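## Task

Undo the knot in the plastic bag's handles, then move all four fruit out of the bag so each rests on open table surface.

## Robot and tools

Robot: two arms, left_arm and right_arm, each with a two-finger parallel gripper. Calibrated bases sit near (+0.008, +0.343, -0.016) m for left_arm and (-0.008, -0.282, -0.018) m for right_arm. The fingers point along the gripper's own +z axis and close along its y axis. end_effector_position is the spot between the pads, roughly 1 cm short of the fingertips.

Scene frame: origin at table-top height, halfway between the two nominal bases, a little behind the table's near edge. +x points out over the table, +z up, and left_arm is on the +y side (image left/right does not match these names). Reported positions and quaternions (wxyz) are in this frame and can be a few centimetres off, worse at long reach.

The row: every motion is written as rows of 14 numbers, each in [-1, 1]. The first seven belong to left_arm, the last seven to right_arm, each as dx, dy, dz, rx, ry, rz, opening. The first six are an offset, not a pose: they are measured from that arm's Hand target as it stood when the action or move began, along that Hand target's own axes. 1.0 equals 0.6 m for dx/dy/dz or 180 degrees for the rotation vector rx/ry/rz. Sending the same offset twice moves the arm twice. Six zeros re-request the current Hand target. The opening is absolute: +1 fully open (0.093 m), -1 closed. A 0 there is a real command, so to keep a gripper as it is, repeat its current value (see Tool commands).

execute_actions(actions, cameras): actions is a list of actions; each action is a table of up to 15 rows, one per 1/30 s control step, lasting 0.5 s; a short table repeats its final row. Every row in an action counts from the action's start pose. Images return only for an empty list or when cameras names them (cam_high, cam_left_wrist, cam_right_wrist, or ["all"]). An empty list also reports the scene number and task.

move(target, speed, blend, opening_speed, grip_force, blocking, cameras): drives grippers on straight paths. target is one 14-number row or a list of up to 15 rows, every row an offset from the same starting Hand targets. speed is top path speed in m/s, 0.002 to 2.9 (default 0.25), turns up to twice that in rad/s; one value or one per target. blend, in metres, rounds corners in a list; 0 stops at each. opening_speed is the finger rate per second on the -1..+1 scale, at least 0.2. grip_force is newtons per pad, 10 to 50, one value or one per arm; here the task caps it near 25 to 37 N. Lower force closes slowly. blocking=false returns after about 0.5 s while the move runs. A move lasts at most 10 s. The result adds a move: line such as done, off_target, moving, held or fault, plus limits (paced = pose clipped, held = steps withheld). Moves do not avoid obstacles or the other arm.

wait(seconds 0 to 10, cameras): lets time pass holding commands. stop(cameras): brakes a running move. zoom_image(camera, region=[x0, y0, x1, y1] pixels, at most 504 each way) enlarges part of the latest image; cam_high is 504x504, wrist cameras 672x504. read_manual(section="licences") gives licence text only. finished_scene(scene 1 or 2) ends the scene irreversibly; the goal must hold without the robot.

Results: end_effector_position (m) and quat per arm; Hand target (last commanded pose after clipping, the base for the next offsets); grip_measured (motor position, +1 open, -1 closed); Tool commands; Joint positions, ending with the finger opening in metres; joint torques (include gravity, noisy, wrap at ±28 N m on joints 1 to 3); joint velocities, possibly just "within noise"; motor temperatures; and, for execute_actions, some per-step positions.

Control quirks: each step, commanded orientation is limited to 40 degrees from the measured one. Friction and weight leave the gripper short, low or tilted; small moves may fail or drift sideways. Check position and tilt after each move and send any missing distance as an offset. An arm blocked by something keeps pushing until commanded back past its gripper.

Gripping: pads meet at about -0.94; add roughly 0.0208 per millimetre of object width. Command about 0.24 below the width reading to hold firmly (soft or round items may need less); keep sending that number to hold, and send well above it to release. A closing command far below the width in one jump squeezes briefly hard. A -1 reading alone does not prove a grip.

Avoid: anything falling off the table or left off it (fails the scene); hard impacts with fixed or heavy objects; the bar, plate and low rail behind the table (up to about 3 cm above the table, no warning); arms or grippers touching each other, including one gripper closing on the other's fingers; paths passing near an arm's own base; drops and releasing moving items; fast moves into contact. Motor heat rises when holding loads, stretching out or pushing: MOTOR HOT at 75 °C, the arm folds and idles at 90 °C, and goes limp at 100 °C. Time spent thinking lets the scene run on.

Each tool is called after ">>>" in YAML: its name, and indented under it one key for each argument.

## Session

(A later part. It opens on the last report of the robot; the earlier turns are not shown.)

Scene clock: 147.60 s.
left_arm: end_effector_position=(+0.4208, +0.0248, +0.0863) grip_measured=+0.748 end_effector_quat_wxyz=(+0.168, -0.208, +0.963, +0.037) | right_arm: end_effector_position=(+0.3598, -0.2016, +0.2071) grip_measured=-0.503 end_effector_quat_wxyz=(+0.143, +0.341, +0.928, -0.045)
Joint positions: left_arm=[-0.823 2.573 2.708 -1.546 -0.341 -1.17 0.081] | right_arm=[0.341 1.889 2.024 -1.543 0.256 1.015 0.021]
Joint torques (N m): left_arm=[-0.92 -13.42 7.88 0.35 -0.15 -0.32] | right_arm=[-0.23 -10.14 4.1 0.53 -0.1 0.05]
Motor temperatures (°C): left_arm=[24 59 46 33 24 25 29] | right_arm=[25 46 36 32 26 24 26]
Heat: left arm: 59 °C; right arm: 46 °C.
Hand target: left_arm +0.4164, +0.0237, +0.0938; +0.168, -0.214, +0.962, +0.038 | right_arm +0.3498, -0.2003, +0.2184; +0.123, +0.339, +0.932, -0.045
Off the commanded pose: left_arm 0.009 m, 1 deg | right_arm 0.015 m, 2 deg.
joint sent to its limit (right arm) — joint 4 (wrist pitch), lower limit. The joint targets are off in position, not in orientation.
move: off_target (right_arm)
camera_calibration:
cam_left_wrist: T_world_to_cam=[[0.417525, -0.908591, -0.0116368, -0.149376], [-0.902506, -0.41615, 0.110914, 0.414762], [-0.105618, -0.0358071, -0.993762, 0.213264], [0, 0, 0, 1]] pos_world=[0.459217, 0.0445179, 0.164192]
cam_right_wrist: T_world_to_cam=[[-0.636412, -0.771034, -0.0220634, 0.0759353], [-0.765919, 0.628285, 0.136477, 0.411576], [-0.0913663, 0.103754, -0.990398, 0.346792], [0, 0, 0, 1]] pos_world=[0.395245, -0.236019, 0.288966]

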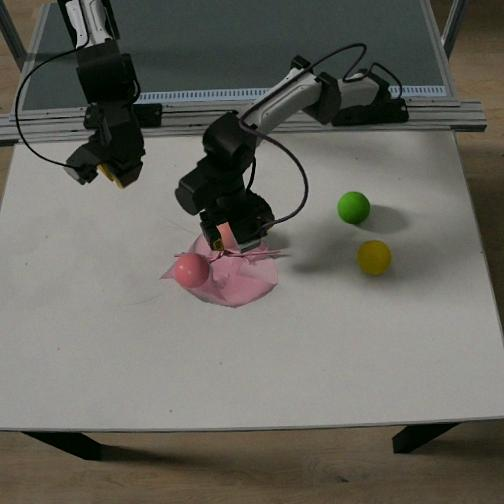

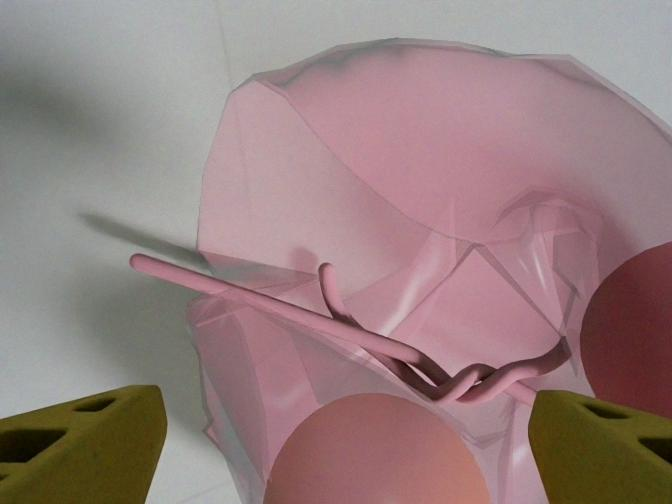

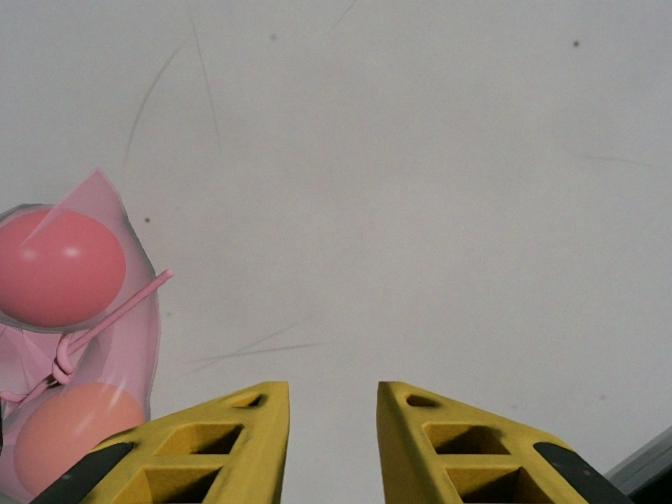

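>>> move:
  target: [-0.0105,0.0113,0.0677,0,0,0,-0.3,0,0,0,0,0,0,-0.5]
  speed: 0.1
  cameras: ["cam_left_wrist"]

Scene clock: 149.37 s.
left_arm: end_effector_position=(+0.4249, +0.0473, +0.0299) grip_measured=-0.298 end_effector_quat_wxyz=(+0.145, -0.219, +0.962, +0.073) | right_arm: end_effector_position=(+0.3598, -0.2016, +0.2071) grip_measured=-0.503 end_effector_quat_wxyz=(+0.143, +0.341, +0.928, -0.045)
Joint positions: left_arm=[-0.784 2.532 2.408 -1.366 -0.341 -1.167 0.031] | right_arm=[0.341 1.889 2.024 -1.543 0.256 1.015 0.021]
Joint torques (N m): left_arm=[-0.68 -19.1 5.7 0.78 -0.07 0.17] | right_arm=[-0.27 -9.98 4.23 0.54 -0.06 0.05]
Motor temperatures (°C): left_arm=[24 59 46 33 24 25 29] | right_arm=[25 46 36 32 26 24 26]
Heat: left arm: 59 °C; right arm: 46 °C.
Hand target: left_arm +0.4314, +0.0382, +0.0577; +0.168, -0.214, +0.962, +0.038 | right_arm +0.3498, -0.2003, +0.2184; +0.123, +0.339, +0.932, -0.045
Off the commanded pose: left_arm 0.030 m, 5 deg | right_arm 0.015 m, 2 deg.
joint sent to its limit (right arm) — joint 4 (wrist pitch), lower limit. The joint targets are off in position, not in orientation.
move: off_target (left_arm, right_arm)
camera_calibration:
cam_left_wrist: T_world_to_cam=[[0.44649, -0.89055, -0.0869912, -0.142272], [-0.879871, -0.454645, 0.138296, 0.425488], [-0.16271, 0.014793, -0.986563, 0.180108], [0, 0, 0, 1]] pos_world=[0.467203, 0.0640818, 0.106468]
Images, in order (width x height): cam_left_wrist 672x504.

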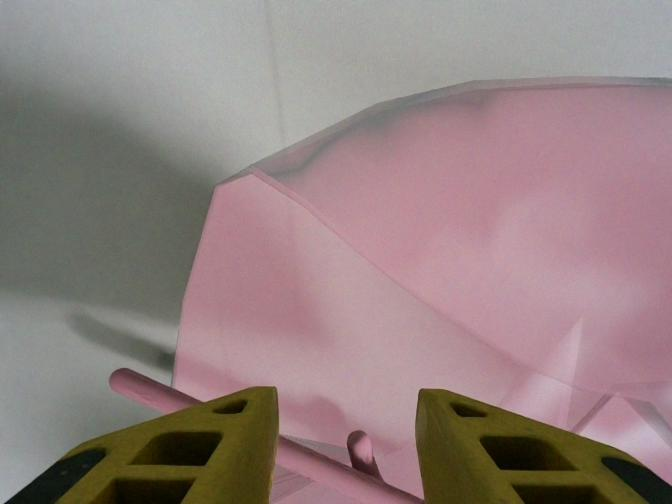

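>>> move:
  target:
    - [0.003,-0.0024,-0.05,0,0,0,-0.45,0,0,0,0,0,0,-0.5]
    - [0.016,-0.004,-0.02,0,0,0.12,-0.45,0,0,0,0,0,0,-0.5]
  speed: 0.1
  cameras: ["cam_left_wrist"]

Scene clock: 153.50 s.
left_arm: end_effector_position=(+0.4180, +0.0411, +0.0369) grip_measured=-0.448 end_effector_quat_wxyz=(+0.129, -0.040, +0.986, +0.097) | right_arm: end_effector_position=(+0.3598, -0.2016, +0.2071) grip_measured=-0.503 end_effector_quat_wxyz=(+0.143, +0.341, +0.928, -0.045)
Joint positions: left_arm=[-0.802 2.532 2.435 -1.399 -0.341 -0.821 0.024] | right_arm=[0.341 1.889 2.024 -1.543 0.256 1.015 0.021]
Joint torques (N m): left_arm=[-1.42 -19.56 5.3 0.78 -0.08 0.13] | right_arm=[-0.29 -10 4.15 0.57 -0.08 0.03]
Motor temperatures (°C): left_arm=[24 60 46 33 24 25 29] | right_arm=[25 46 36 32 26 24 26]
Heat: left arm: 60 °C; right arm: 46 °C.
Hand target: left_arm +0.4206, +0.0304, +0.0658; +0.158, -0.030, +0.985, +0.068 | right_arm +0.3498, -0.2003, +0.2184; +0.123, +0.339, +0.932, -0.045
Off the commanded pose: left_arm 0.031 m, 5 deg | right_arm 0.015 m, 2 deg.
joint sent to its limit (right arm) — joint 4 (wrist pitch), lower limit. The joint targets are off in position, not in orientation.
move: off_target (left_arm, right_arm)
camera_calibration:
cam_left_wrist: T_world_to_cam=[[0.108437, -0.975454, -0.191654, 0.00462053], [-0.972908, -0.143732, 0.181081, 0.440131], [-0.204183, 0.166825, -0.964613, 0.196273], [0, 0, 0, 1]] pos_world=[0.467782, 0.0350247, 0.110514]
Images, in order (width x height): cam_left_wrist 672x504.

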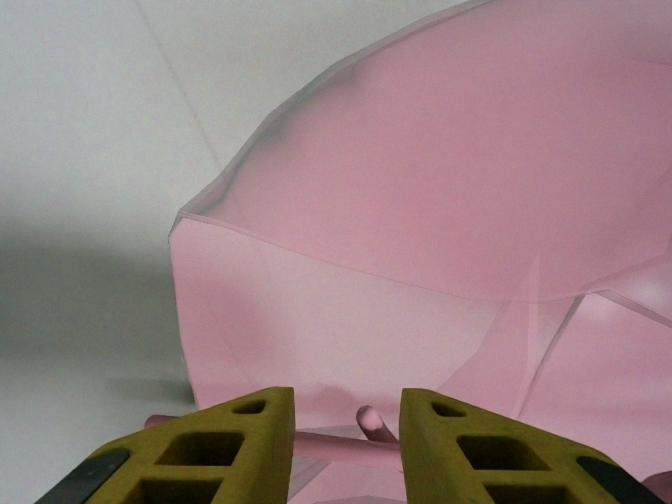

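>>> move:
  target:
    - [0.017,-0.01,0,0,0,0,-0.45,0,0,0,0,0,0,-0.5]
    - [0.018,-0.01,0.026,0,0,0,-0.45,0,0,0,0,0,0,-0.5]
  speed: 0.08
  cameras: ["cam_left_wrist"]

Scene clock: 155.43 s.
left_arm: end_effector_position=(+0.4080, +0.0343, +0.0203) grip_measured=-0.448 end_effector_quat_wxyz=(+0.128, -0.028, +0.987, +0.097) | right_arm: end_effector_position=(+0.3598, -0.2016, +0.2071) grip_measured=-0.503 end_effector_quat_wxyz=(+0.143, +0.341, +0.928, -0.045)
Joint positions: left_arm=[-0.825 2.502 2.314 -1.312 -0.341 -0.821 0.024] | right_arm=[0.341 1.889 2.024 -1.543 0.256 1.015 0.021]
Joint torques (N m): left_arm=[-0.38 -18.86 5.5 0.79 -0.13 0.01] | right_arm=[-0.27 -9.89 4.04 0.54 -0.1 0.05]
Motor temperatures (°C): left_arm=[24 60 45 33 24 25 29] | right_arm=[25 46 36 32 26 24 26]
Heat: left arm: 60 °C; right arm: 46 °C.
Hand target: left_arm +0.4156, +0.0263, +0.0469; +0.158, -0.030, +0.985, +0.068 | right_arm +0.3498, -0.2003, +0.2184; +0.123, +0.339, +0.932, -0.045
Off the commanded pose: left_arm 0.029 m, 5 deg | right_arm 0.015 m, 2 deg.
joint sent to its limit (right arm) — joint 4 (wrist pitch), lower limit. The joint targets are off in position, not in orientation.
move: off_target (left_arm, right_arm)
camera_calibration:
cam_left_wrist: T_world_to_cam=[[0.0851882, -0.977179, -0.194588, 0.00547993], [-0.975279, -0.121745, 0.184414, 0.43257], [-0.203895, 0.174067, -0.963394, 0.178876], [0, 0, 0, 1]] pos_world=[0.457881, 0.0268816, 0.0936229]
Images, in order (width x height): cam_left_wrist 672x504.

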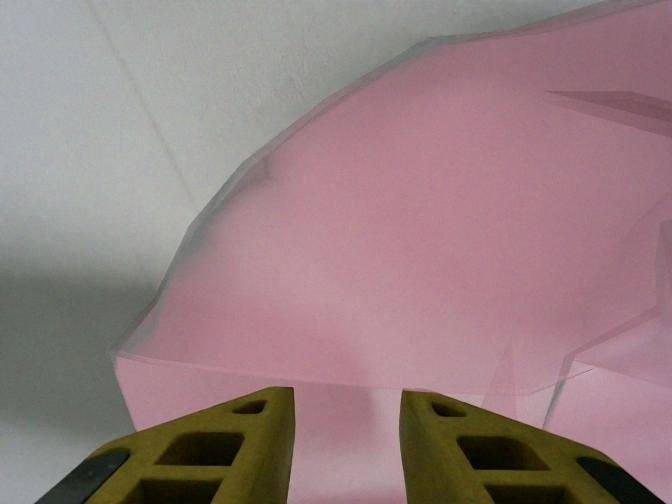

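>>> move:
  target:
    - [-0.005,0.01,-0.026,0,0,0,-0.35,0,0,0,0,0,0,-0.5]
  speed: 0.1
  cameras: ["cam_left_wrist"]

>>> move:
  target:
    - [0.014,-0.009,0,0,0,0,-0.35,0,0,0,0,0,0,-0.5]
  speed: 0.06
  cameras: ["cam_left_wrist"]

Scene clock: 156.63 s.
left_arm: end_effector_position=(+0.4090, +0.0335, +0.0291) grip_measured=-0.352 end_effector_quat_wxyz=(+0.135, -0.030, +0.986, +0.090) | right_arm: end_effector_position=(+0.3598, -0.2016, +0.2071) grip_measured=-0.503 end_effector_quat_wxyz=(+0.143, +0.341, +0.928, -0.045)
Joint positions: left_arm=[-0.825 2.484 2.314 -1.312 -0.341 -0.821 0.028] | right_arm=[0.341 1.889 2.024 -1.543 0.256 1.015 0.021]
Joint torques (N m): left_arm=[-0.29 -19.15 7.62 0.38 -0.1 0.02] | right_arm=[-0.2 -9.99 4.18 0.53 -0.11 0.05]
Motor temperatures (°C): left_arm=[24 61 45 33 24 25 29] | right_arm=[25 46 36 32 26 24 26]
Heat: left arm: 61 °C; right arm: 46 °C.
Hand target: left_arm +0.4131, +0.0301, +0.0633; +0.158, -0.030, +0.985, +0.068 | right_arm +0.3498, -0.2003, +0.2184; +0.123, +0.339, +0.932, -0.045
Off the commanded pose: left_arm 0.035 m, 4 deg | right_arm 0.015 m, 2 deg.
joint sent to its limit (right arm) — joint 4 (wrist pitch), lower limit. The joint targets are off in position, not in orientation.
move: off_target (left_arm, right_arm)
camera_calibration:
cam_left_wrist: T_world_to_cam=[[0.0880442, -0.979555, -0.180886, 0.00484868], [-0.977589, -0.11983, 0.17309, 0.433029], [-0.191227, 0.161593, -0.968153, 0.183096], [0, 0, 0, 1]] pos_world=[0.45791, 0.0270526, 0.103189]
Images, in order (width x height): cam_left_wrist 672x504.

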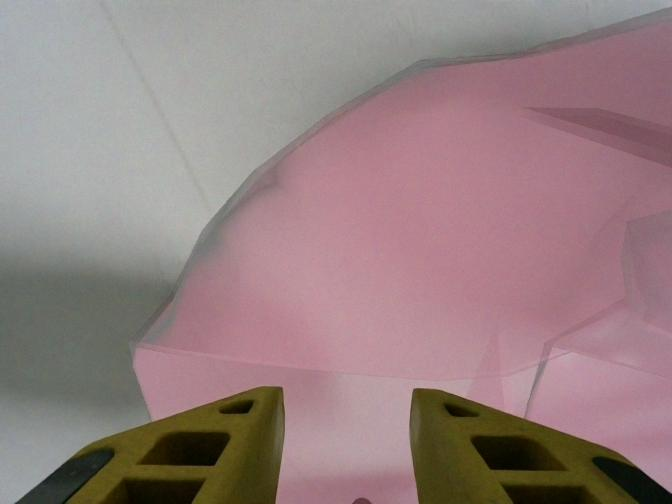

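Scene clock: 157.70 s.
left_arm: end_effector_position=(+0.4066, +0.0305, +0.0292) grip_measured=-0.352 end_effector_quat_wxyz=(+0.135, -0.026, +0.986, +0.090) | right_arm: end_effector_position=(+0.3598, -0.2016, +0.2071) grip_measured=-0.503 end_effector_quat_wxyz=(+0.143, +0.341, +0.928, -0.045)
Joint positions: left_arm=[-0.833 2.484 2.314 -1.312 -0.341 -0.821 0.028] | right_arm=[0.341 1.889 2.024 -1.543 0.256 1.015 0.021]
Joint torques (N m): left_arm=[-1.22 -19.81 5.61 0.53 -0.12 -0.18] | right_arm=[-0.25 -10.11 4.19 0.55 -0.09 0.02]
Motor temperatures (°C): left_arm=[24 62 45 33 24 25 29] | right_arm=[25 46 36 32 26 24 26]
Heat: left arm: 62 °C; right arm: 46 °C.
Hand target: left_arm +0.4056, +0.0245, +0.0600; +0.158, -0.030, +0.985, +0.068 | right_arm +0.3498, -0.2003, +0.2184; +0.123, +0.339, +0.932, -0.045
Off the commanded pose: left_arm 0.031 m, 4 deg | right_arm 0.015 m, 2 deg.
joint sent to its limit (right arm) — joint 4 (wrist pitch), lower limit. The joint targets are off in position, not in orientation.
move: off_target (left_arm, right_arm)
camera_calibration:
cam_left_wrist: T_world_to_cam=[[0.0805021, -0.980249, -0.180643, 0.00519013], [-0.978471, -0.112269, 0.173175, 0.430476], [-0.190036, 0.162813, -0.968183, 0.182713], [0, 0, 0, 1]] pos_world=[0.455513, 0.0236689, 0.103289]
Images, in order (width x height): cam_left_wrist 672x504.

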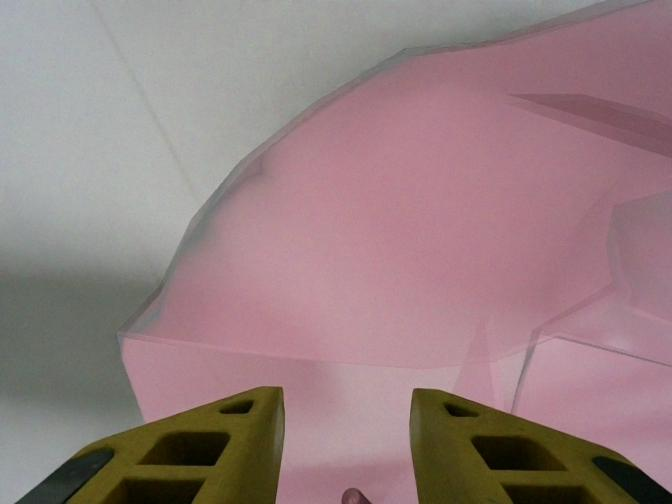

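>>> move:
  target:
    - [0.05,0.0,-0.01,0,0,0,-0.35,0,0,0,0,0,0,-0.5]
  speed: 0.06
  cameras: ["cam_left_wrist"]

Scene clock: 160.90 s.
left_arm: end_effector_position=(+0.3699, +0.0321, +0.0292) grip_measured=-0.352 end_effector_quat_wxyz=(+0.124, -0.017, +0.987, +0.099) | right_arm: end_effector_position=(+0.3598, -0.2016, +0.2071) grip_measured=-0.503 end_effector_quat_wxyz=(+0.143, +0.341, +0.928, -0.045)
Joint positions: left_arm=[-0.885 2.37 2.109 -1.265 -0.341 -0.862 0.028] | right_arm=[0.341 1.889 2.024 -1.543 0.256 1.015 0.021]
Joint torques (N m): left_arm=[-1.07 -18.5 5.44 0.71 -0.19 -0.34] | right_arm=[-0.24 -9.99 4.19 0.54 -0.1 -0.02]
Motor temperatures (°C): left_arm=[24 63 45 32 24 25 29] | right_arm=[25 46 36 32 26 24 26]
Heat: left arm: 63 °C; right arm: 46 °C.
Hand target: left_arm +0.3753, +0.0225, +0.0562; +0.158, -0.030, +0.985, +0.068 | right_arm +0.3498, -0.2003, +0.2184; +0.123, +0.339, +0.932, -0.045
Off the commanded pose: left_arm 0.029 m, 5 deg | right_arm 0.015 m, 2 deg.
joint sent to its limit (right arm) — joint 4 (wrist pitch), lower limit. The joint targets are off in position, not in orientation.
move: off_target (left_arm, right_arm)
camera_calibration:
cam_left_wrist: T_world_to_cam=[[0.0623439, -0.977341, -0.202284, 0.0169374], [-0.975633, -0.102398, 0.19405, 0.3927], [-0.210366, 0.185257, -0.959909, 0.182024], [0, 0, 0, 1]] pos_world=[0.420367, 0.0230441, 0.10195]
Images, in order (width x height): cam_left_wrist 672x504.

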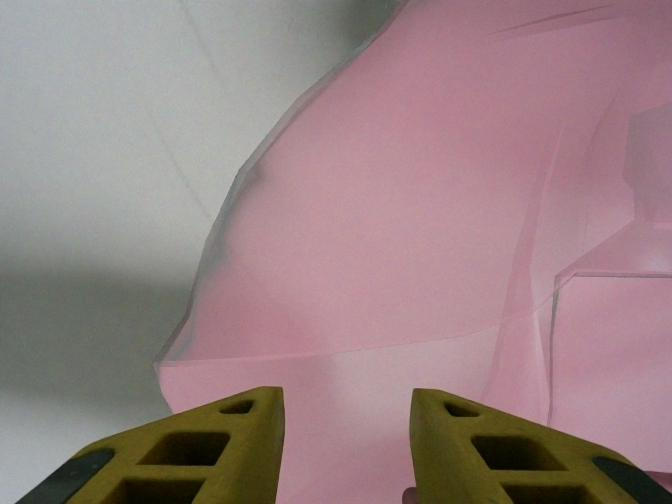

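>>> move:
  target:
    - [0,0.0,-0.10,0,0,0,0.2,0,0,0,0,0,0,-0.5]
  speed: 0.15
  cameras: ["cam_left_wrist","cam_high"]

Scene clock: 162.97 s.
left_arm: end_effector_position=(+0.3586, +0.0141, +0.0881) grip_measured=+0.198 end_effector_quat_wxyz=(+0.140, -0.021, +0.987, +0.078) | right_arm: end_effector_position=(+0.3598, -0.2016, +0.2071) grip_measured=-0.503 end_effector_quat_wxyz=(+0.143, +0.341, +0.928, -0.045)
Joint positions: left_arm=[-0.931 2.363 2.326 -1.454 -0.342 -0.909 0.055] | right_arm=[0.341 1.889 2.024 -1.543 0.256 1.015 0.021]
Joint torques (N m): left_arm=[-0.99 -16.02 8.03 0.2 -0.27 -0.35] | right_arm=[-0.13 -10.1 4.23 0.55 -0.08 0.04]
Motor temperatures (°C): left_arm=[24 63 45 32 24 25 29] | right_arm=[25 46 36 32 26 24 26]
Heat: left arm: 63 °C; right arm: 46 °C.
Hand target: left_arm +0.3569, +0.0139, +0.1126; +0.158, -0.030, +0.985, +0.068 | right_arm +0.3498, -0.2003, +0.2184; +0.123, +0.339, +0.932, -0.045
Off the commanded pose: left_arm 0.025 m, 3 deg | right_arm 0.015 m, 2 deg.
joint sent to its limit (right arm) — joint 4 (wrist pitch), lower limit. The joint targets are off in position, not in orientation.
move: off_target (left_arm, right_arm)
camera_calibration:
cam_left_wrist: T_world_to_cam=[[0.0677286, -0.984782, -0.160055, 0.006436], [-0.981614, -0.0944679, 0.165861, 0.373027], [-0.178457, 0.145879, -0.973074, 0.229789], [0, 0, 0, 1]] pos_world=[0.40674, 0.00805575, 0.162761]
Images, in order (width x height): cam_high 504x504, cam_left_wrist 672x504.

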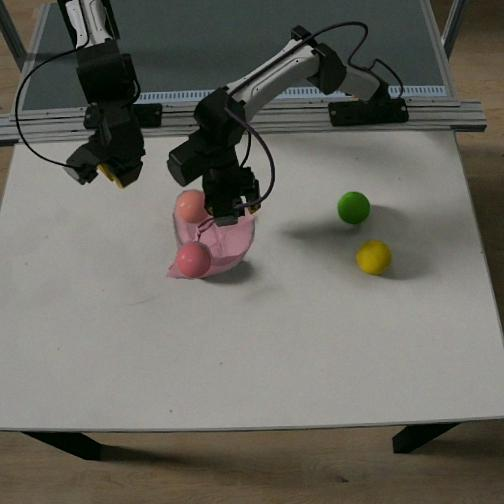

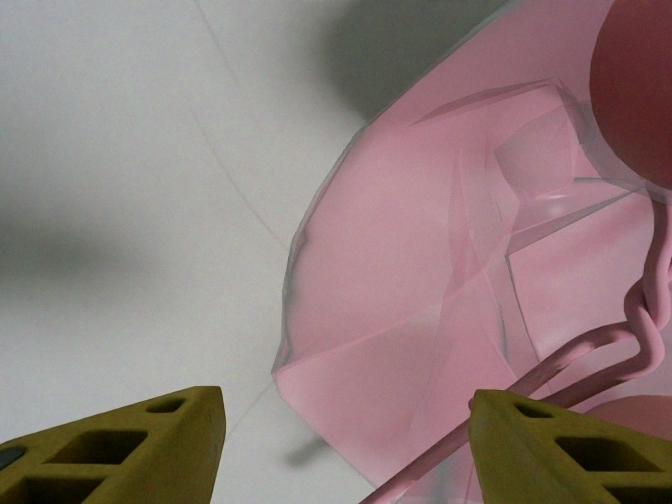

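>>> move:
  target:
    - [0.083,-0.03,-0.01,0,0,0.25,-0.1,0,0,0,0,0,0,-0.5]
  speed: 0.15
  cameras: ["cam_left_wrist","cam_high"]

Scene clock: 166.73 s.
left_arm: end_effector_position=(+0.3070, +0.0002, +0.0749) grip_measured=-0.098 end_effector_quat_wxyz=(+0.083, +0.341, +0.926, +0.140) | right_arm: end_effector_position=(+0.3598, -0.2016, +0.2071) grip_measured=-0.503 end_effector_quat_wxyz=(+0.143, +0.341, +0.928, -0.045)
Joint positions: left_arm=[-1.041 2.32 2.193 -1.454 -0.351 -0.287 0.041] | right_arm=[0.341 1.889 2.024 -1.543 0.256 1.015 0.021]
Joint torques (N m): left_arm=[-1.31 -17.89 5.29 0.57 -0.25 0.15] | right_arm=[-0.12 -9.98 4.18 0.53 -0.04 -0.03]
Motor temperatures (°C): left_arm=[24 64 45 32 24 25 29] | right_arm=[25 46 36 32 26 24 26]
Heat: left arm: 64 °C; right arm: 46 °C.
Hand target: left_arm +0.3093, -0.0066, +0.1003; +0.120, +0.349, +0.921, +0.124 | right_arm +0.3498, -0.2003, +0.2184; +0.123, +0.339, +0.932, -0.045
Off the commanded pose: left_arm 0.026 m, 5 deg | right_arm 0.015 m, 2 deg.
joint sent to its limit (right arm) — joint 4 (wrist pitch), lower limit. The joint targets are off in position, not in orientation.
move: off_target (left_arm, right_arm)
camera_calibration:
cam_left_wrist: T_world_to_cam=[[-0.604772, -0.726476, -0.326318, 0.212927], [-0.789779, 0.494367, 0.363112, 0.249378], [-0.102471, 0.477319, -0.872735, 0.178926], [0, 0, 0, 1]] pos_world=[0.34406, -0.0540025, 0.135085]
Images, in order (width x height): cam_high 504x504, cam_left_wrist 672x504.

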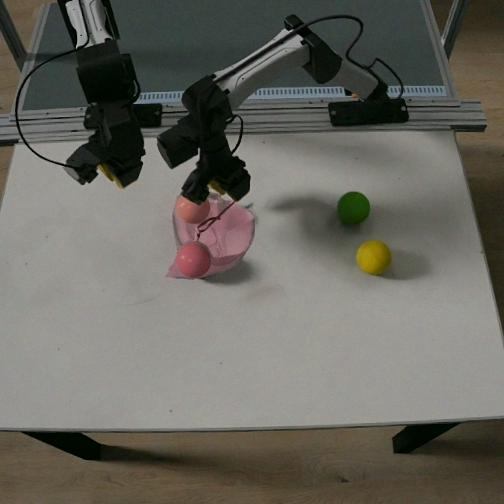

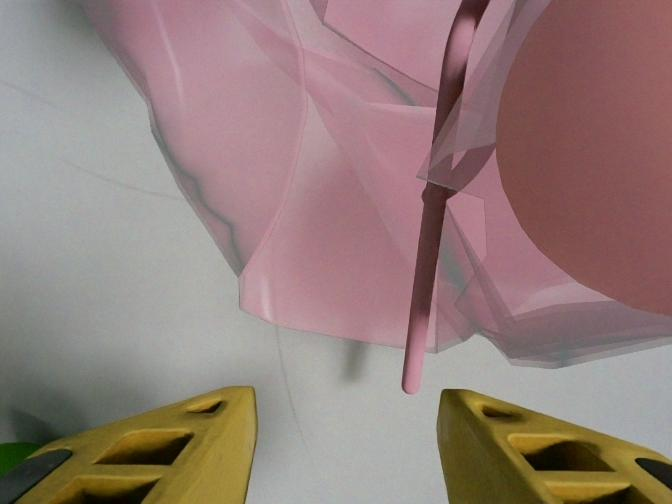

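>>> move:
  target:
    - [0.0157,-0.0343,0.0417,0,0,0,-0.1,0,0,0,0,0,0,-0.5]
  speed: 0.1
  cameras: ["cam_left_wrist"]

Scene clock: 168.27 s.
left_arm: end_effector_position=(+0.2938, -0.0019, +0.0451) grip_measured=-0.098 end_effector_quat_wxyz=(+0.080, +0.355, +0.921, +0.142) | right_arm: end_effector_position=(+0.3598, -0.2016, +0.2071) grip_measured=-0.503 end_effector_quat_wxyz=(+0.143, +0.341, +0.928, -0.045)
Joint positions: left_arm=[-1.067 2.295 2.03 -1.328 -0.352 -0.286 0.041] | right_arm=[0.341 1.889 2.024 -1.543 0.256 1.015 0.021]
Joint torques (N m): left_arm=[-1.21 -17.4 5.52 0.6 -0.25 -0.2] | right_arm=[-0.24 -10.09 4.33 0.54 -0.08 -0.01]
Motor temperatures (°C): left_arm=[24 64 45 32 24 25 29] | right_arm=[25 46 36 32 26 24 26]
Heat: left arm: 64 °C; right arm: 46 °C.
Hand target: left_arm +0.2975, -0.0117, +0.0691; +0.120, +0.349, +0.921, +0.124 | right_arm +0.3498, -0.2003, +0.2184; +0.123, +0.339, +0.932, -0.045
Off the commanded pose: left_arm 0.026 m, 5 deg | right_arm 0.015 m, 2 deg.
joint sent to its limit (right arm) — joint 4 (wrist pitch), lower limit. The joint targets are off in position, not in orientation.
move: off_target (left_arm, right_arm)
camera_calibration:
cam_left_wrist: T_world_to_cam=[[-0.625993, -0.70655, -0.33003, 0.20019], [-0.774046, 0.511517, 0.373099, 0.245817], [-0.0947971, 0.489016, -0.867108, 0.149996], [0, 0, 0, 1]] pos_world=[0.32981, -0.0576453, 0.104417]
Images, in order (width x height): cam_left_wrist 672x504.

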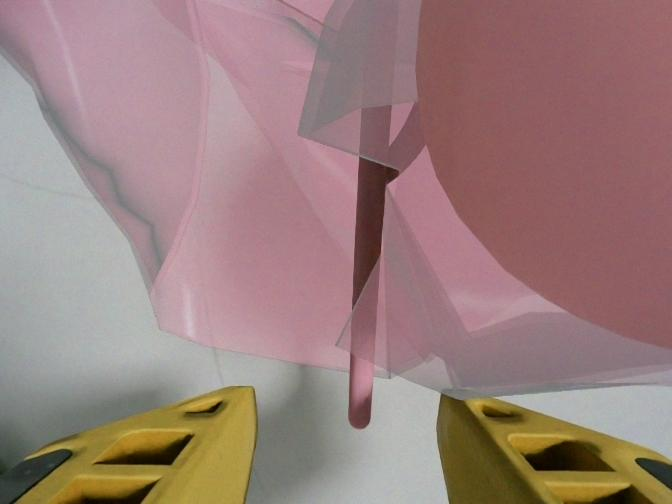

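>>> move:
  target:
    - [0,0,0.004,0,0,0,-0.1,0,0,0,0,0,0,-0.5]
    - [0,0,0.004,0,0,0,-1,0,0,0,0,0,0,-0.5]
  opening_speed: 1
  cameras: ["cam_left_wrist"]

Scene clock: 170.80 s.
left_arm: end_effector_position=(+0.2941, -0.0026, +0.0435) grip_measured=-0.977 end_effector_quat_wxyz=(+0.082, +0.354, +0.921, +0.141) | right_arm: end_effector_position=(+0.3598, -0.2016, +0.2071) grip_measured=-0.503 end_effector_quat_wxyz=(+0.143, +0.341, +0.928, -0.045)
Joint positions: left_arm=[-1.067 2.295 2.024 -1.319 -0.352 -0.286 0] | right_arm=[0.341 1.889 2.024 -1.543 0.256 1.015 0.021]
Joint torques (N m): left_arm=[-1.1 -17.35 5.42 0.6 -0.21 -0.17] | right_arm=[-0.23 -10.04 4.14 0.55 -0.06 0.03]
Motor temperatures (°C): left_arm=[24 64 44 32 24 25 29] | right_arm=[25 46 36 32 26 24 26]
Heat: left arm: 64 °C; right arm: 46 °C.
Hand target: left_arm +0.2982, -0.0113, +0.0669; +0.120, +0.349, +0.921, +0.124 | right_arm +0.3498, -0.2003, +0.2184; +0.123, +0.339, +0.932, -0.045
Off the commanded pose: left_arm 0.025 m, 5 deg | right_arm 0.015 m, 2 deg.
joint sent to its limit (right arm) — joint 4 (wrist pitch), lower limit. The joint targets are off in position, not in orientation.
move: off_target (left_arm, right_arm); target 2's new opening was sent with left_arm's hand 0.025 m and 5 deg from that target
camera_calibration:
cam_left_wrist: T_world_to_cam=[[-0.62529, -0.707613, -0.329084, 0.199137], [-0.774793, 0.512485, 0.370209, 0.247321], [-0.0933141, 0.48646, -0.868705, 0.148653], [0, 0, 0, 1]] pos_world=[0.330013, -0.0581501, 0.103108]
Images, in order (width x height): cam_left_wrist 672x504.

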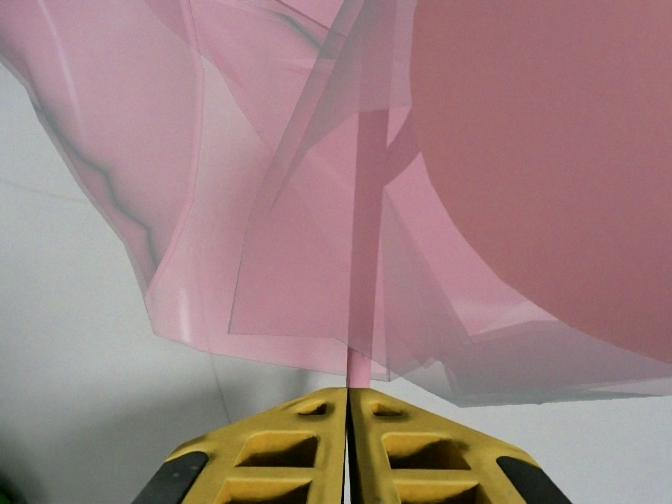

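>>> move:
  target:
    - [0,0,-0.006,0,0,0,-0.4,0,0,0,0,0,0,-0.5]
    - [-0.006,0,0.03,0,0,0,-0.4,0,0,0,0,0,0,-0.5]
    - [-0.006,0,0.03,0,0,0,-1,0,0,0,0,0,0,-0.5]
  opening_speed: 1
  speed: 0.1
  cameras: ["cam_left_wrist"]

Scene clock: 174.30 s.
left_arm: end_effector_position=(+0.2996, -0.0052, +0.0359) grip_measured=-0.977 end_effector_quat_wxyz=(+0.091, +0.349, +0.923, +0.134) | right_arm: end_effector_position=(+0.3598, -0.2016, +0.2071) grip_measured=-0.503 end_effector_quat_wxyz=(+0.143, +0.341, +0.928, -0.045)
Joint positions: left_arm=[-1.06 2.295 1.995 -1.263 -0.352 -0.286 0] | right_arm=[0.341 1.889 2.024 -1.543 0.256 1.015 0.021]
Joint torques (N m): left_arm=[-0.35 -15.24 5.49 0.67 -0.24 0.04] | right_arm=[-0.32 -9.94 4.08 0.56 -0.07 0.03]
Motor temperatures (°C): left_arm=[24 64 44 32 24 25 29] | right_arm=[25 46 36 32 26 24 26]
Heat: left arm: 64 °C; right arm: 46 °C.
Hand target: left_arm +0.3064, -0.0111, +0.0504; +0.120, +0.349, +0.921, +0.124 | right_arm +0.3498, -0.2003, +0.2184; +0.123, +0.339, +0.932, -0.045
Off the commanded pose: left_arm 0.017 m, 3 deg | right_arm 0.015 m, 2 deg.
joint sent to its limit (right arm) — joint 4 (wrist pitch), lower limit. The joint targets are off in position, not in orientation.
move: off_target (left_arm, right_arm); target 3's new opening was sent with left_arm's hand 0.017 m and 3 deg from that target
camera_calibration:
cam_left_wrist: T_world_to_cam=[[-0.614788, -0.719914, -0.322118, 0.19477], [-0.784092, 0.513852, 0.348074, 0.259319], [-0.0850621, 0.466562, -0.880389, 0.141598], [0, 0, 0, 1]] pos_world=[0.335117, -0.0590982, 0.0971385]
Images, in order (width x height): cam_left_wrist 672x504.

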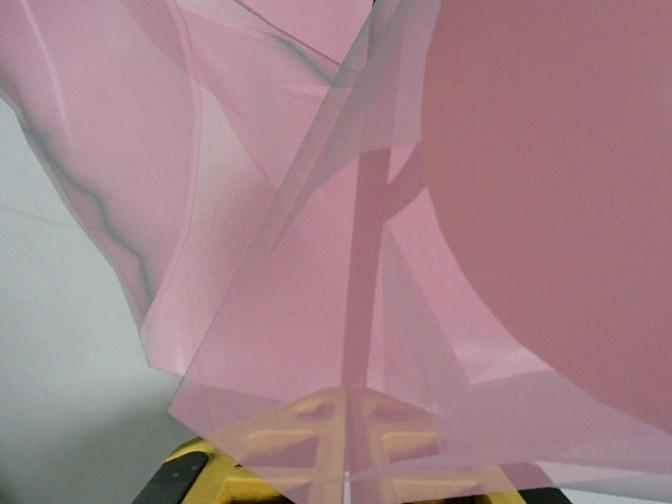

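>>> move:
  target:
    - [0,0,-0.006,0,0,0,-0.4,0,0,0,0,0,0,-0.5]
    - [-0.004,0,0.035,0,0,0,-0.4,0,0,0,0,0,0,-0.5]
    - [-0.004,0,0.035,0,0,0,-1,0,0,0,0,0,0,-0.5]
  opening_speed: 1
  speed: 0.1
  cameras: ["cam_left_wrist"]

Scene clock: 177.80 s.
left_arm: end_effector_position=(+0.3089, -0.0047, +0.0257) grip_measured=-0.915 end_effector_quat_wxyz=(+0.101, +0.343, +0.925, +0.127) | right_arm: end_effector_position=(+0.3598, -0.2016, +0.2071) grip_measured=-0.503 end_effector_quat_wxyz=(+0.143, +0.341, +0.928, -0.045)
Joint positions: left_arm=[-1.041 2.295 1.955 -1.194 -0.352 -0.275 0.001] | right_arm=[0.341 1.889 2.024 -1.543 0.256 1.015 0.021]
Joint torques (N m): left_arm=[-0.35 -13.2 5.45 0.73 -0.2 0.12] | right_arm=[-0.2 -9.94 4.22 0.56 -0.08 0.02]
Motor temperatures (°C): left_arm=[24 63 44 32 24 25 29] | right_arm=[25 46 36 32 26 24 26]
Heat: left arm: 63 °C; right arm: 46 °C.
Hand target: left_arm +0.3145, -0.0097, +0.0310; +0.120, +0.349, +0.921, +0.124 | right_arm +0.3498, -0.2003, +0.2184; +0.123, +0.339, +0.932, -0.045
Off the commanded pose: left_arm 0.009 m, 2 deg | right_arm 0.015 m, 2 deg.
joint sent to its limit (right arm) — joint 4 (wrist pitch), lower limit. The joint targets are off in position, not in orientation.
move: off_target (right_arm)
camera_calibration:
cam_left_wrist: T_world_to_cam=[[-0.604565, -0.731346, -0.315649, 0.194163], [-0.792883, 0.514502, 0.326534, 0.273118], [-0.0764075, 0.447683, -0.890922, 0.130728], [0, 0, 0, 1]] pos_world=[0.343923, -0.0570448, 0.0885731]
Images, in order (width x height): cam_left_wrist 672x504.

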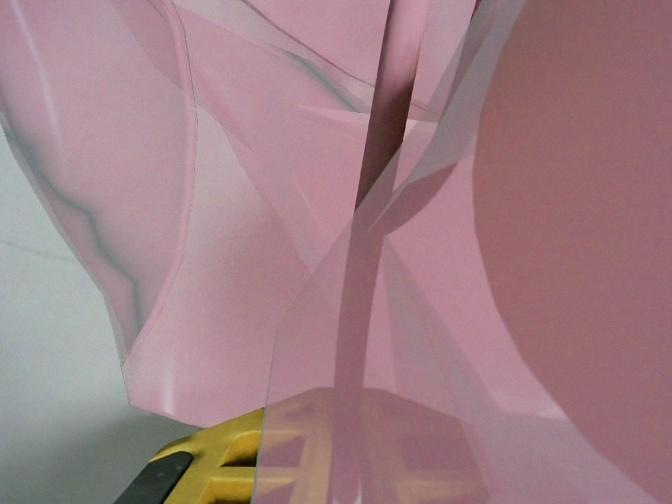

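>>> move:
  target:
    - [-0.1,0.084,-0.188,0,0,0,-1,0,0,0,0,0,0,-0.5]
  speed: 0.12
  cameras: ["all"]

Scene clock: 179.77 s.
left_arm: end_effector_position=(+0.3553, -0.0350, +0.1439) grip_measured=-0.915 end_effector_quat_wxyz=(+0.182, +0.351, +0.915, +0.078) | right_arm: end_effector_position=(+0.3598, -0.2016, +0.2071) grip_measured=-0.503 end_effector_quat_wxyz=(+0.143, +0.341, +0.928, -0.045)
Joint positions: left_arm=[-1.005 2.447 2.685 -1.556 -0.354 -0.173 0.001] | right_arm=[0.341 1.889 2.024 -1.543 0.256 1.015 0.021]
Joint torques (N m): left_arm=[-0.2 -14.63 7.66 0.58 -0.25 0.11] | right_arm=[-0.02 -10.11 4.18 0.53 -0.1 0.02]
Motor temperatures (°C): left_arm=[24 63 44 32 24 25 29] | right_arm=[25 46 36 32 26 24 26]
Heat: left arm: 63 °C; right arm: 46 °C.
Hand target: left_arm +0.3545, -0.0298, +0.1608; +0.120, +0.349, +0.921, +0.124 | right_arm +0.3498, -0.2003, +0.2184; +0.123, +0.339, +0.932, -0.045
Off the commanded pose: left_arm 0.018 m, 9 deg | right_arm 0.015 m, 2 deg.
joint sent to its limit (left arm) — joint 4 (wrist pitch), lower limit. The joint targets are off in position and orientation.
joint sent to its limit (right arm) — joint 4 (wrist pitch), lower limit. The joint targets are off in position, not in orientation.
move: off_target (left_arm, right_arm)
camera_calibration:
cam_left_wrist: T_world_to_cam=[[-0.609023, -0.741787, -0.280791, 0.23352], [-0.791529, 0.591059, 0.155342, 0.313784], [0.0507331, 0.316861, -0.947114, 0.211486], [0, 0, 0, 1]] pos_world=[0.379859, -0.0792543, 0.217128]
cam_right_wrist: T_world_to_cam=[[-0.636412, -0.771034, -0.0220634, 0.0759353], [-0.765919, 0.628285, 0.136477, 0.411576], [-0.0913663, 0.103754, -0.990398, 0.346792], [0, 0, 0, 1]] pos_world=[0.395245, -0.236019, 0.288966]

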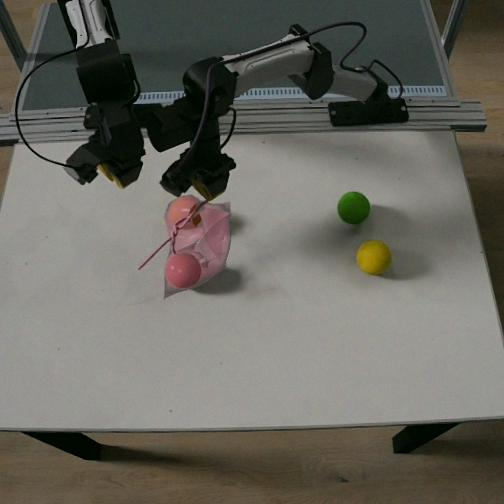

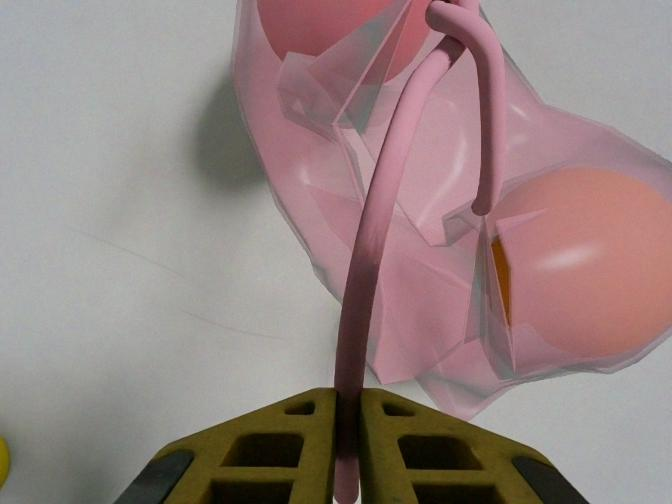

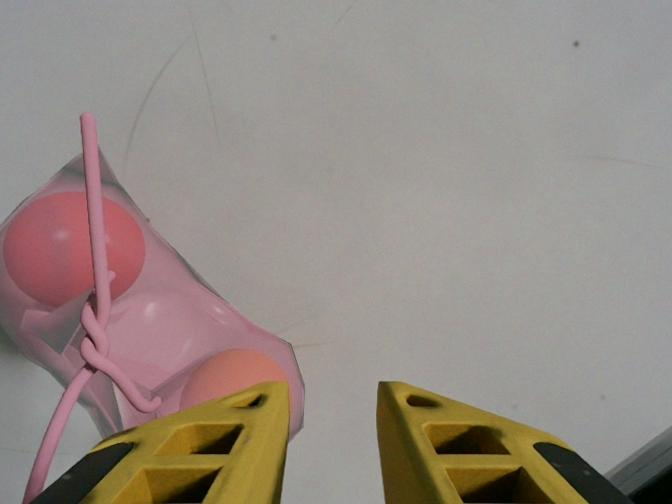

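>>> move:
  target:
    - [0.074,0.095,-0.0145,0,0,-0.3,-1,0,0,0,0,0,0,0]
  speed: 0.12
  cameras: ["all"]

Scene clock: 184.87 s.
left_arm: end_effector_position=(+0.3618, +0.0329, +0.1575) grip_measured=-0.915 end_effector_quat_wxyz=(+0.179, -0.089, +0.979, +0.043) | right_arm: end_effector_position=(+0.3598, -0.2016, +0.2071) grip_measured=-0.003 end_effector_quat_wxyz=(+0.143, +0.341, +0.928, -0.045)
Joint positions: left_arm=[-0.911 2.263 2.425 -1.558 -0.365 -1.009 0.001] | right_arm=[0.341 1.889 2.024 -1.543 0.256 1.014 0.045]
Joint torques (N m): left_arm=[-0.21 -17.14 5.19 0.42 -0.07 -0.33] | right_arm=[-0.21 -10.04 4.22 0.54 -0.06 0.04]
Motor temperatures (°C): left_arm=[24 64 44 32 24 25 29] | right_arm=[25 46 36 32 26 24 26]
Heat: left arm: 64 °C; right arm: 46 °C.
Hand target: left_arm +0.3545, +0.0402, +0.1808; +0.163, -0.107, +0.979, +0.056 | right_arm +0.3498, -0.2003, +0.2184; +0.123, +0.339, +0.932, -0.045
Off the commanded pose: left_arm 0.025 m, 3 deg | right_arm 0.015 m, 2 deg.
joint sent to its limit (left arm) — joint 4 (wrist pitch), lower limit. The joint targets are off in position and orientation.
joint sent to its limit (right arm) — joint 4 (wrist pitch), lower limit. The joint targets are off in position, not in orientation.
move: off_target (left_arm, right_arm)
camera_calibration:
cam_left_wrist: T_world_to_cam=[[0.194674, -0.978835, -0.0631204, -0.0255161], [-0.975836, -0.199784, 0.0884911, 0.379942], [-0.0992287, 0.0443682, -0.994075, 0.273211], [0, 0, 0, 1]] pos_world=[0.402839, 0.0388087, 0.23636]
cam_right_wrist: T_world_to_cam=[[-0.636075, -0.771314, -0.0219814, 0.0757898], [-0.766186, 0.627957, 0.136486, 0.41154], [-0.09147, 0.103657, -0.990398, 0.3468], [0, 0, 0, 1]] pos_world=[0.395246, -0.23592, 0.288966]

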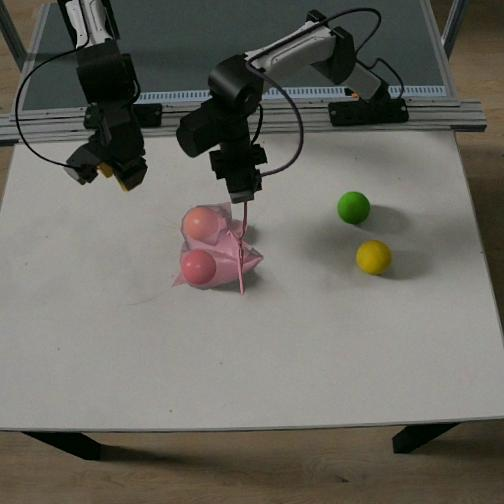

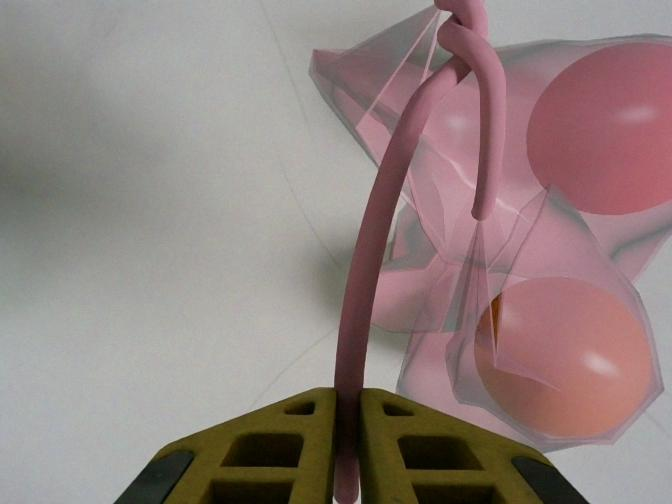

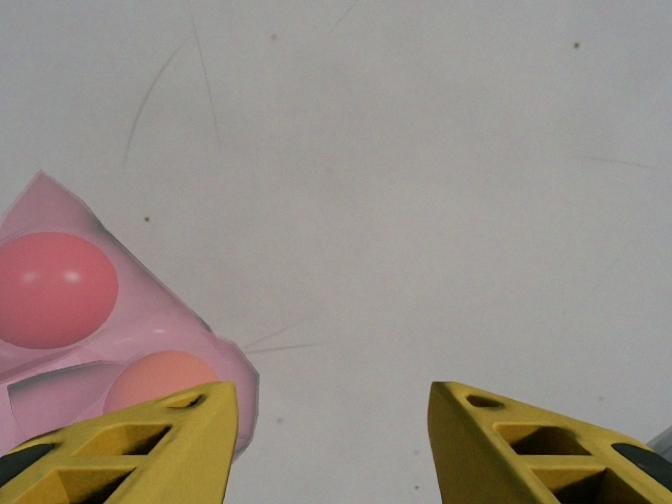

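>>> move:
  target:
    - [-0.097,0.007,-0.178,0,0,0,-1,0,0,0,0,0,0,0]
  speed: 0.12
  cameras: ["all"]

Scene clock: 187.10 s.
left_arm: end_effector_position=(+0.3806, +0.0278, +0.2760) grip_measured=-0.915 end_effector_quat_wxyz=(+0.290, -0.079, +0.950, -0.085) | right_arm: end_effector_position=(+0.3598, -0.2016, +0.2071) grip_measured=-0.003 end_effector_quat_wxyz=(+0.143, +0.341, +0.928, -0.045)
Joint positions: left_arm=[-0.896 2.196 2.73 -1.559 -0.37 -0.902 0.001] | right_arm=[0.341 1.889 2.024 -1.543 0.256 1.014 0.045]
Joint torques (N m): left_arm=[-0.35 -14.54 6.79 1.1 -0.24 0.16] | right_arm=[-0.27 -10.09 4.16 0.55 -0.09 0.02]
Motor temperatures (°C): left_arm=[24 64 44 32 24 25 29] | right_arm=[25 46 36 32 26 24 26]
Heat: left arm: 64 °C; right arm: 46 °C.
Hand target: left_arm +0.3745, +0.0400, +0.3008; +0.163, -0.107, +0.979, +0.056 | right_arm +0.3498, -0.2003, +0.2184; +0.123, +0.339, +0.932, -0.045
Off the commanded pose: left_arm 0.028 m, 22 deg | right_arm 0.015 m, 2 deg.
joint sent to its limit (left arm) — joint 4 (wrist pitch), lower limit. The joint targets are off in position and orientation.
joint sent to its limit (right arm) — joint 4 (wrist pitch), lower limit. The joint targets are off in position, not in orientation.
move: off_target (left_arm, right_arm)
camera_calibration:
cam_left_wrist: T_world_to_cam=[[0.108723, -0.974082, 0.19835, -0.0662941], [-0.983559, -0.134352, -0.120669, 0.445568], [0.14419, -0.181969, -0.972675, 0.300825], [0, 0, 0, 1]] pos_world=[0.402075, 0.0500281, 0.359521]
cam_right_wrist: T_world_to_cam=[[-0.636075, -0.771314, -0.0219814, 0.0757898], [-0.766186, 0.627957, 0.136486, 0.41154], [-0.09147, 0.103657, -0.990398, 0.3468], [0, 0, 0, 1]] pos_world=[0.395246, -0.23592, 0.288966]

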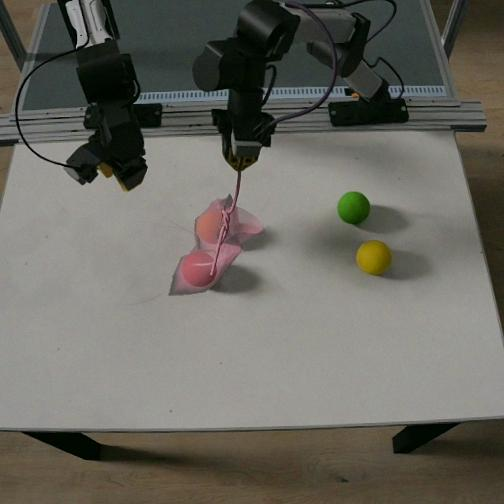

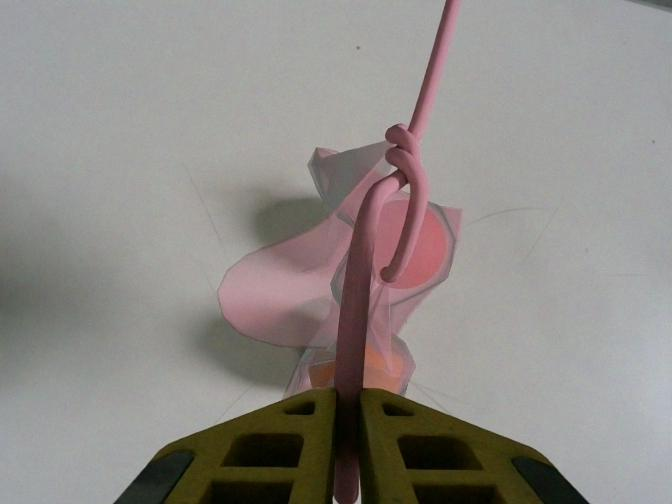

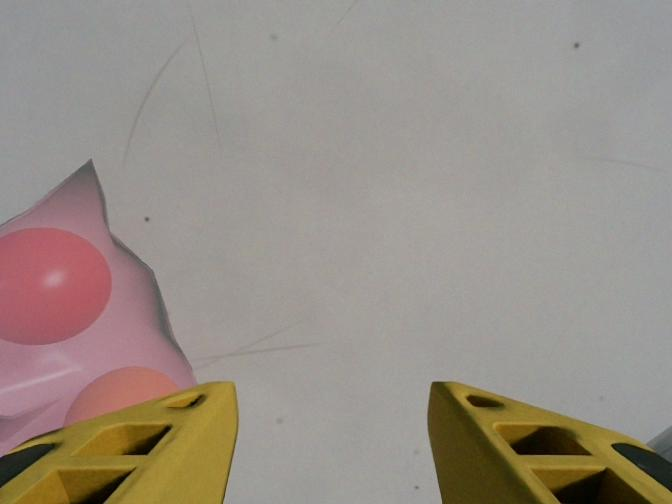

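>>> move:
  target: [0,0,0,0,0,0,-1,0,0,0,-0.33,-0.217,-0.393,-0.2]
  speed: 0.5
  cameras: ["all"]

Scene clock: 190.23 s.
left_arm: end_effector_position=(+0.3807, +0.0280, +0.2761) grip_measured=-0.915 end_effector_quat_wxyz=(+0.290, -0.079, +0.950, -0.084) | right_arm: end_effector_position=(+0.3449, -0.2018, +0.2106) grip_measured=-0.197 end_effector_quat_wxyz=(+0.473, -0.345, +0.778, +0.227)
Joint positions: left_arm=[-0.896 2.196 2.73 -1.559 -0.372 -0.901 0.001] | right_arm=[-0.115 1.313 1.015 -0.452 -0.836 -0.578 0.036]
Joint torques (N m): left_arm=[-0.17 -14.54 6.89 1.12 -0.27 0.18] | right_arm=[-0.65 -2.99 6.78 2.12 -0.62 0.02]
Motor temperatures (°C): left_arm=[24 63 44 32 24 25 29] | right_arm=[25 46 36 32 26 24 26]
Heat: left arm: 63 °C; right arm: 46 °C.
Hand target: left_arm +0.3746, +0.0400, +0.3008; +0.163, -0.107, +0.979, +0.056 | right_arm +0.3497, -0.2003, +0.2184; +0.487, -0.357, +0.764, +0.227
Off the commanded pose: left_arm 0.028 m, 22 deg | right_arm 0.009 m, 3 deg.
joint sent to its limit (left arm) — joint 4 (wrist pitch), lower limit. The joint targets are off in position and orientation.
move: off_target (left_arm, right_arm)
camera_calibration:
cam_left_wrist: T_world_to_cam=[[0.108408, -0.974381, 0.197051, -0.0656142], [-0.983432, -0.134085, -0.121993, 0.446107], [0.145289, -0.180561, -0.972774, 0.300447], [0, 0, 0, 1]] pos_world=[0.402178, 0.0501323, 0.359618]
cam_right_wrist: T_world_to_cam=[[0.761251, -0.648079, -0.0221419, -0.390843], [-0.519674, -0.589288, -0.61861, 0.228205], [0.387861, 0.482424, -0.785386, 0.216969], [0, 0, 0, 1]] pos_world=[0.331968, -0.22349, 0.30292]

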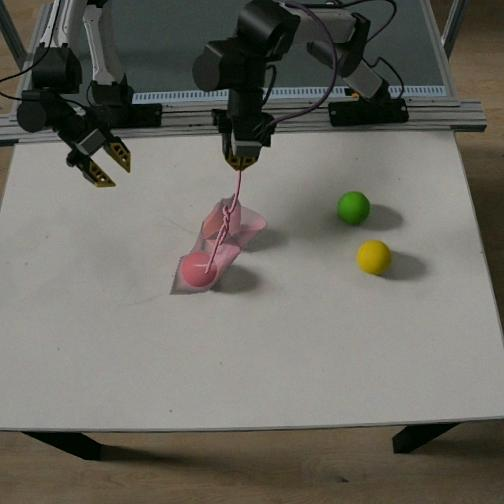

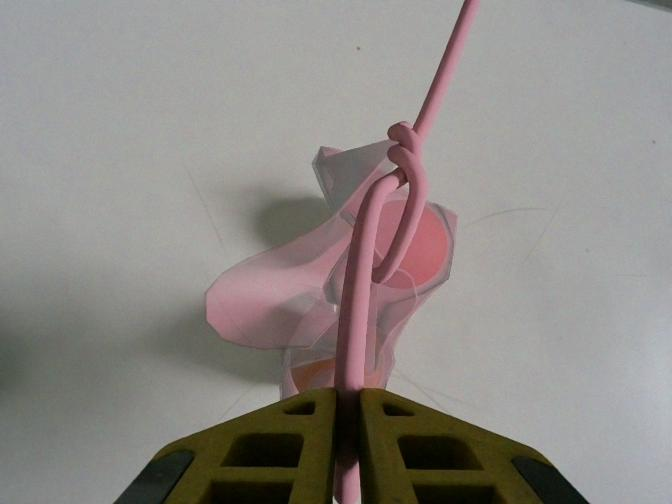

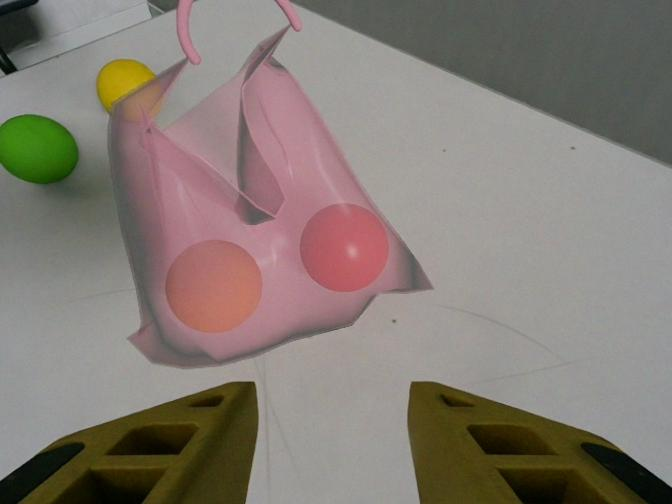

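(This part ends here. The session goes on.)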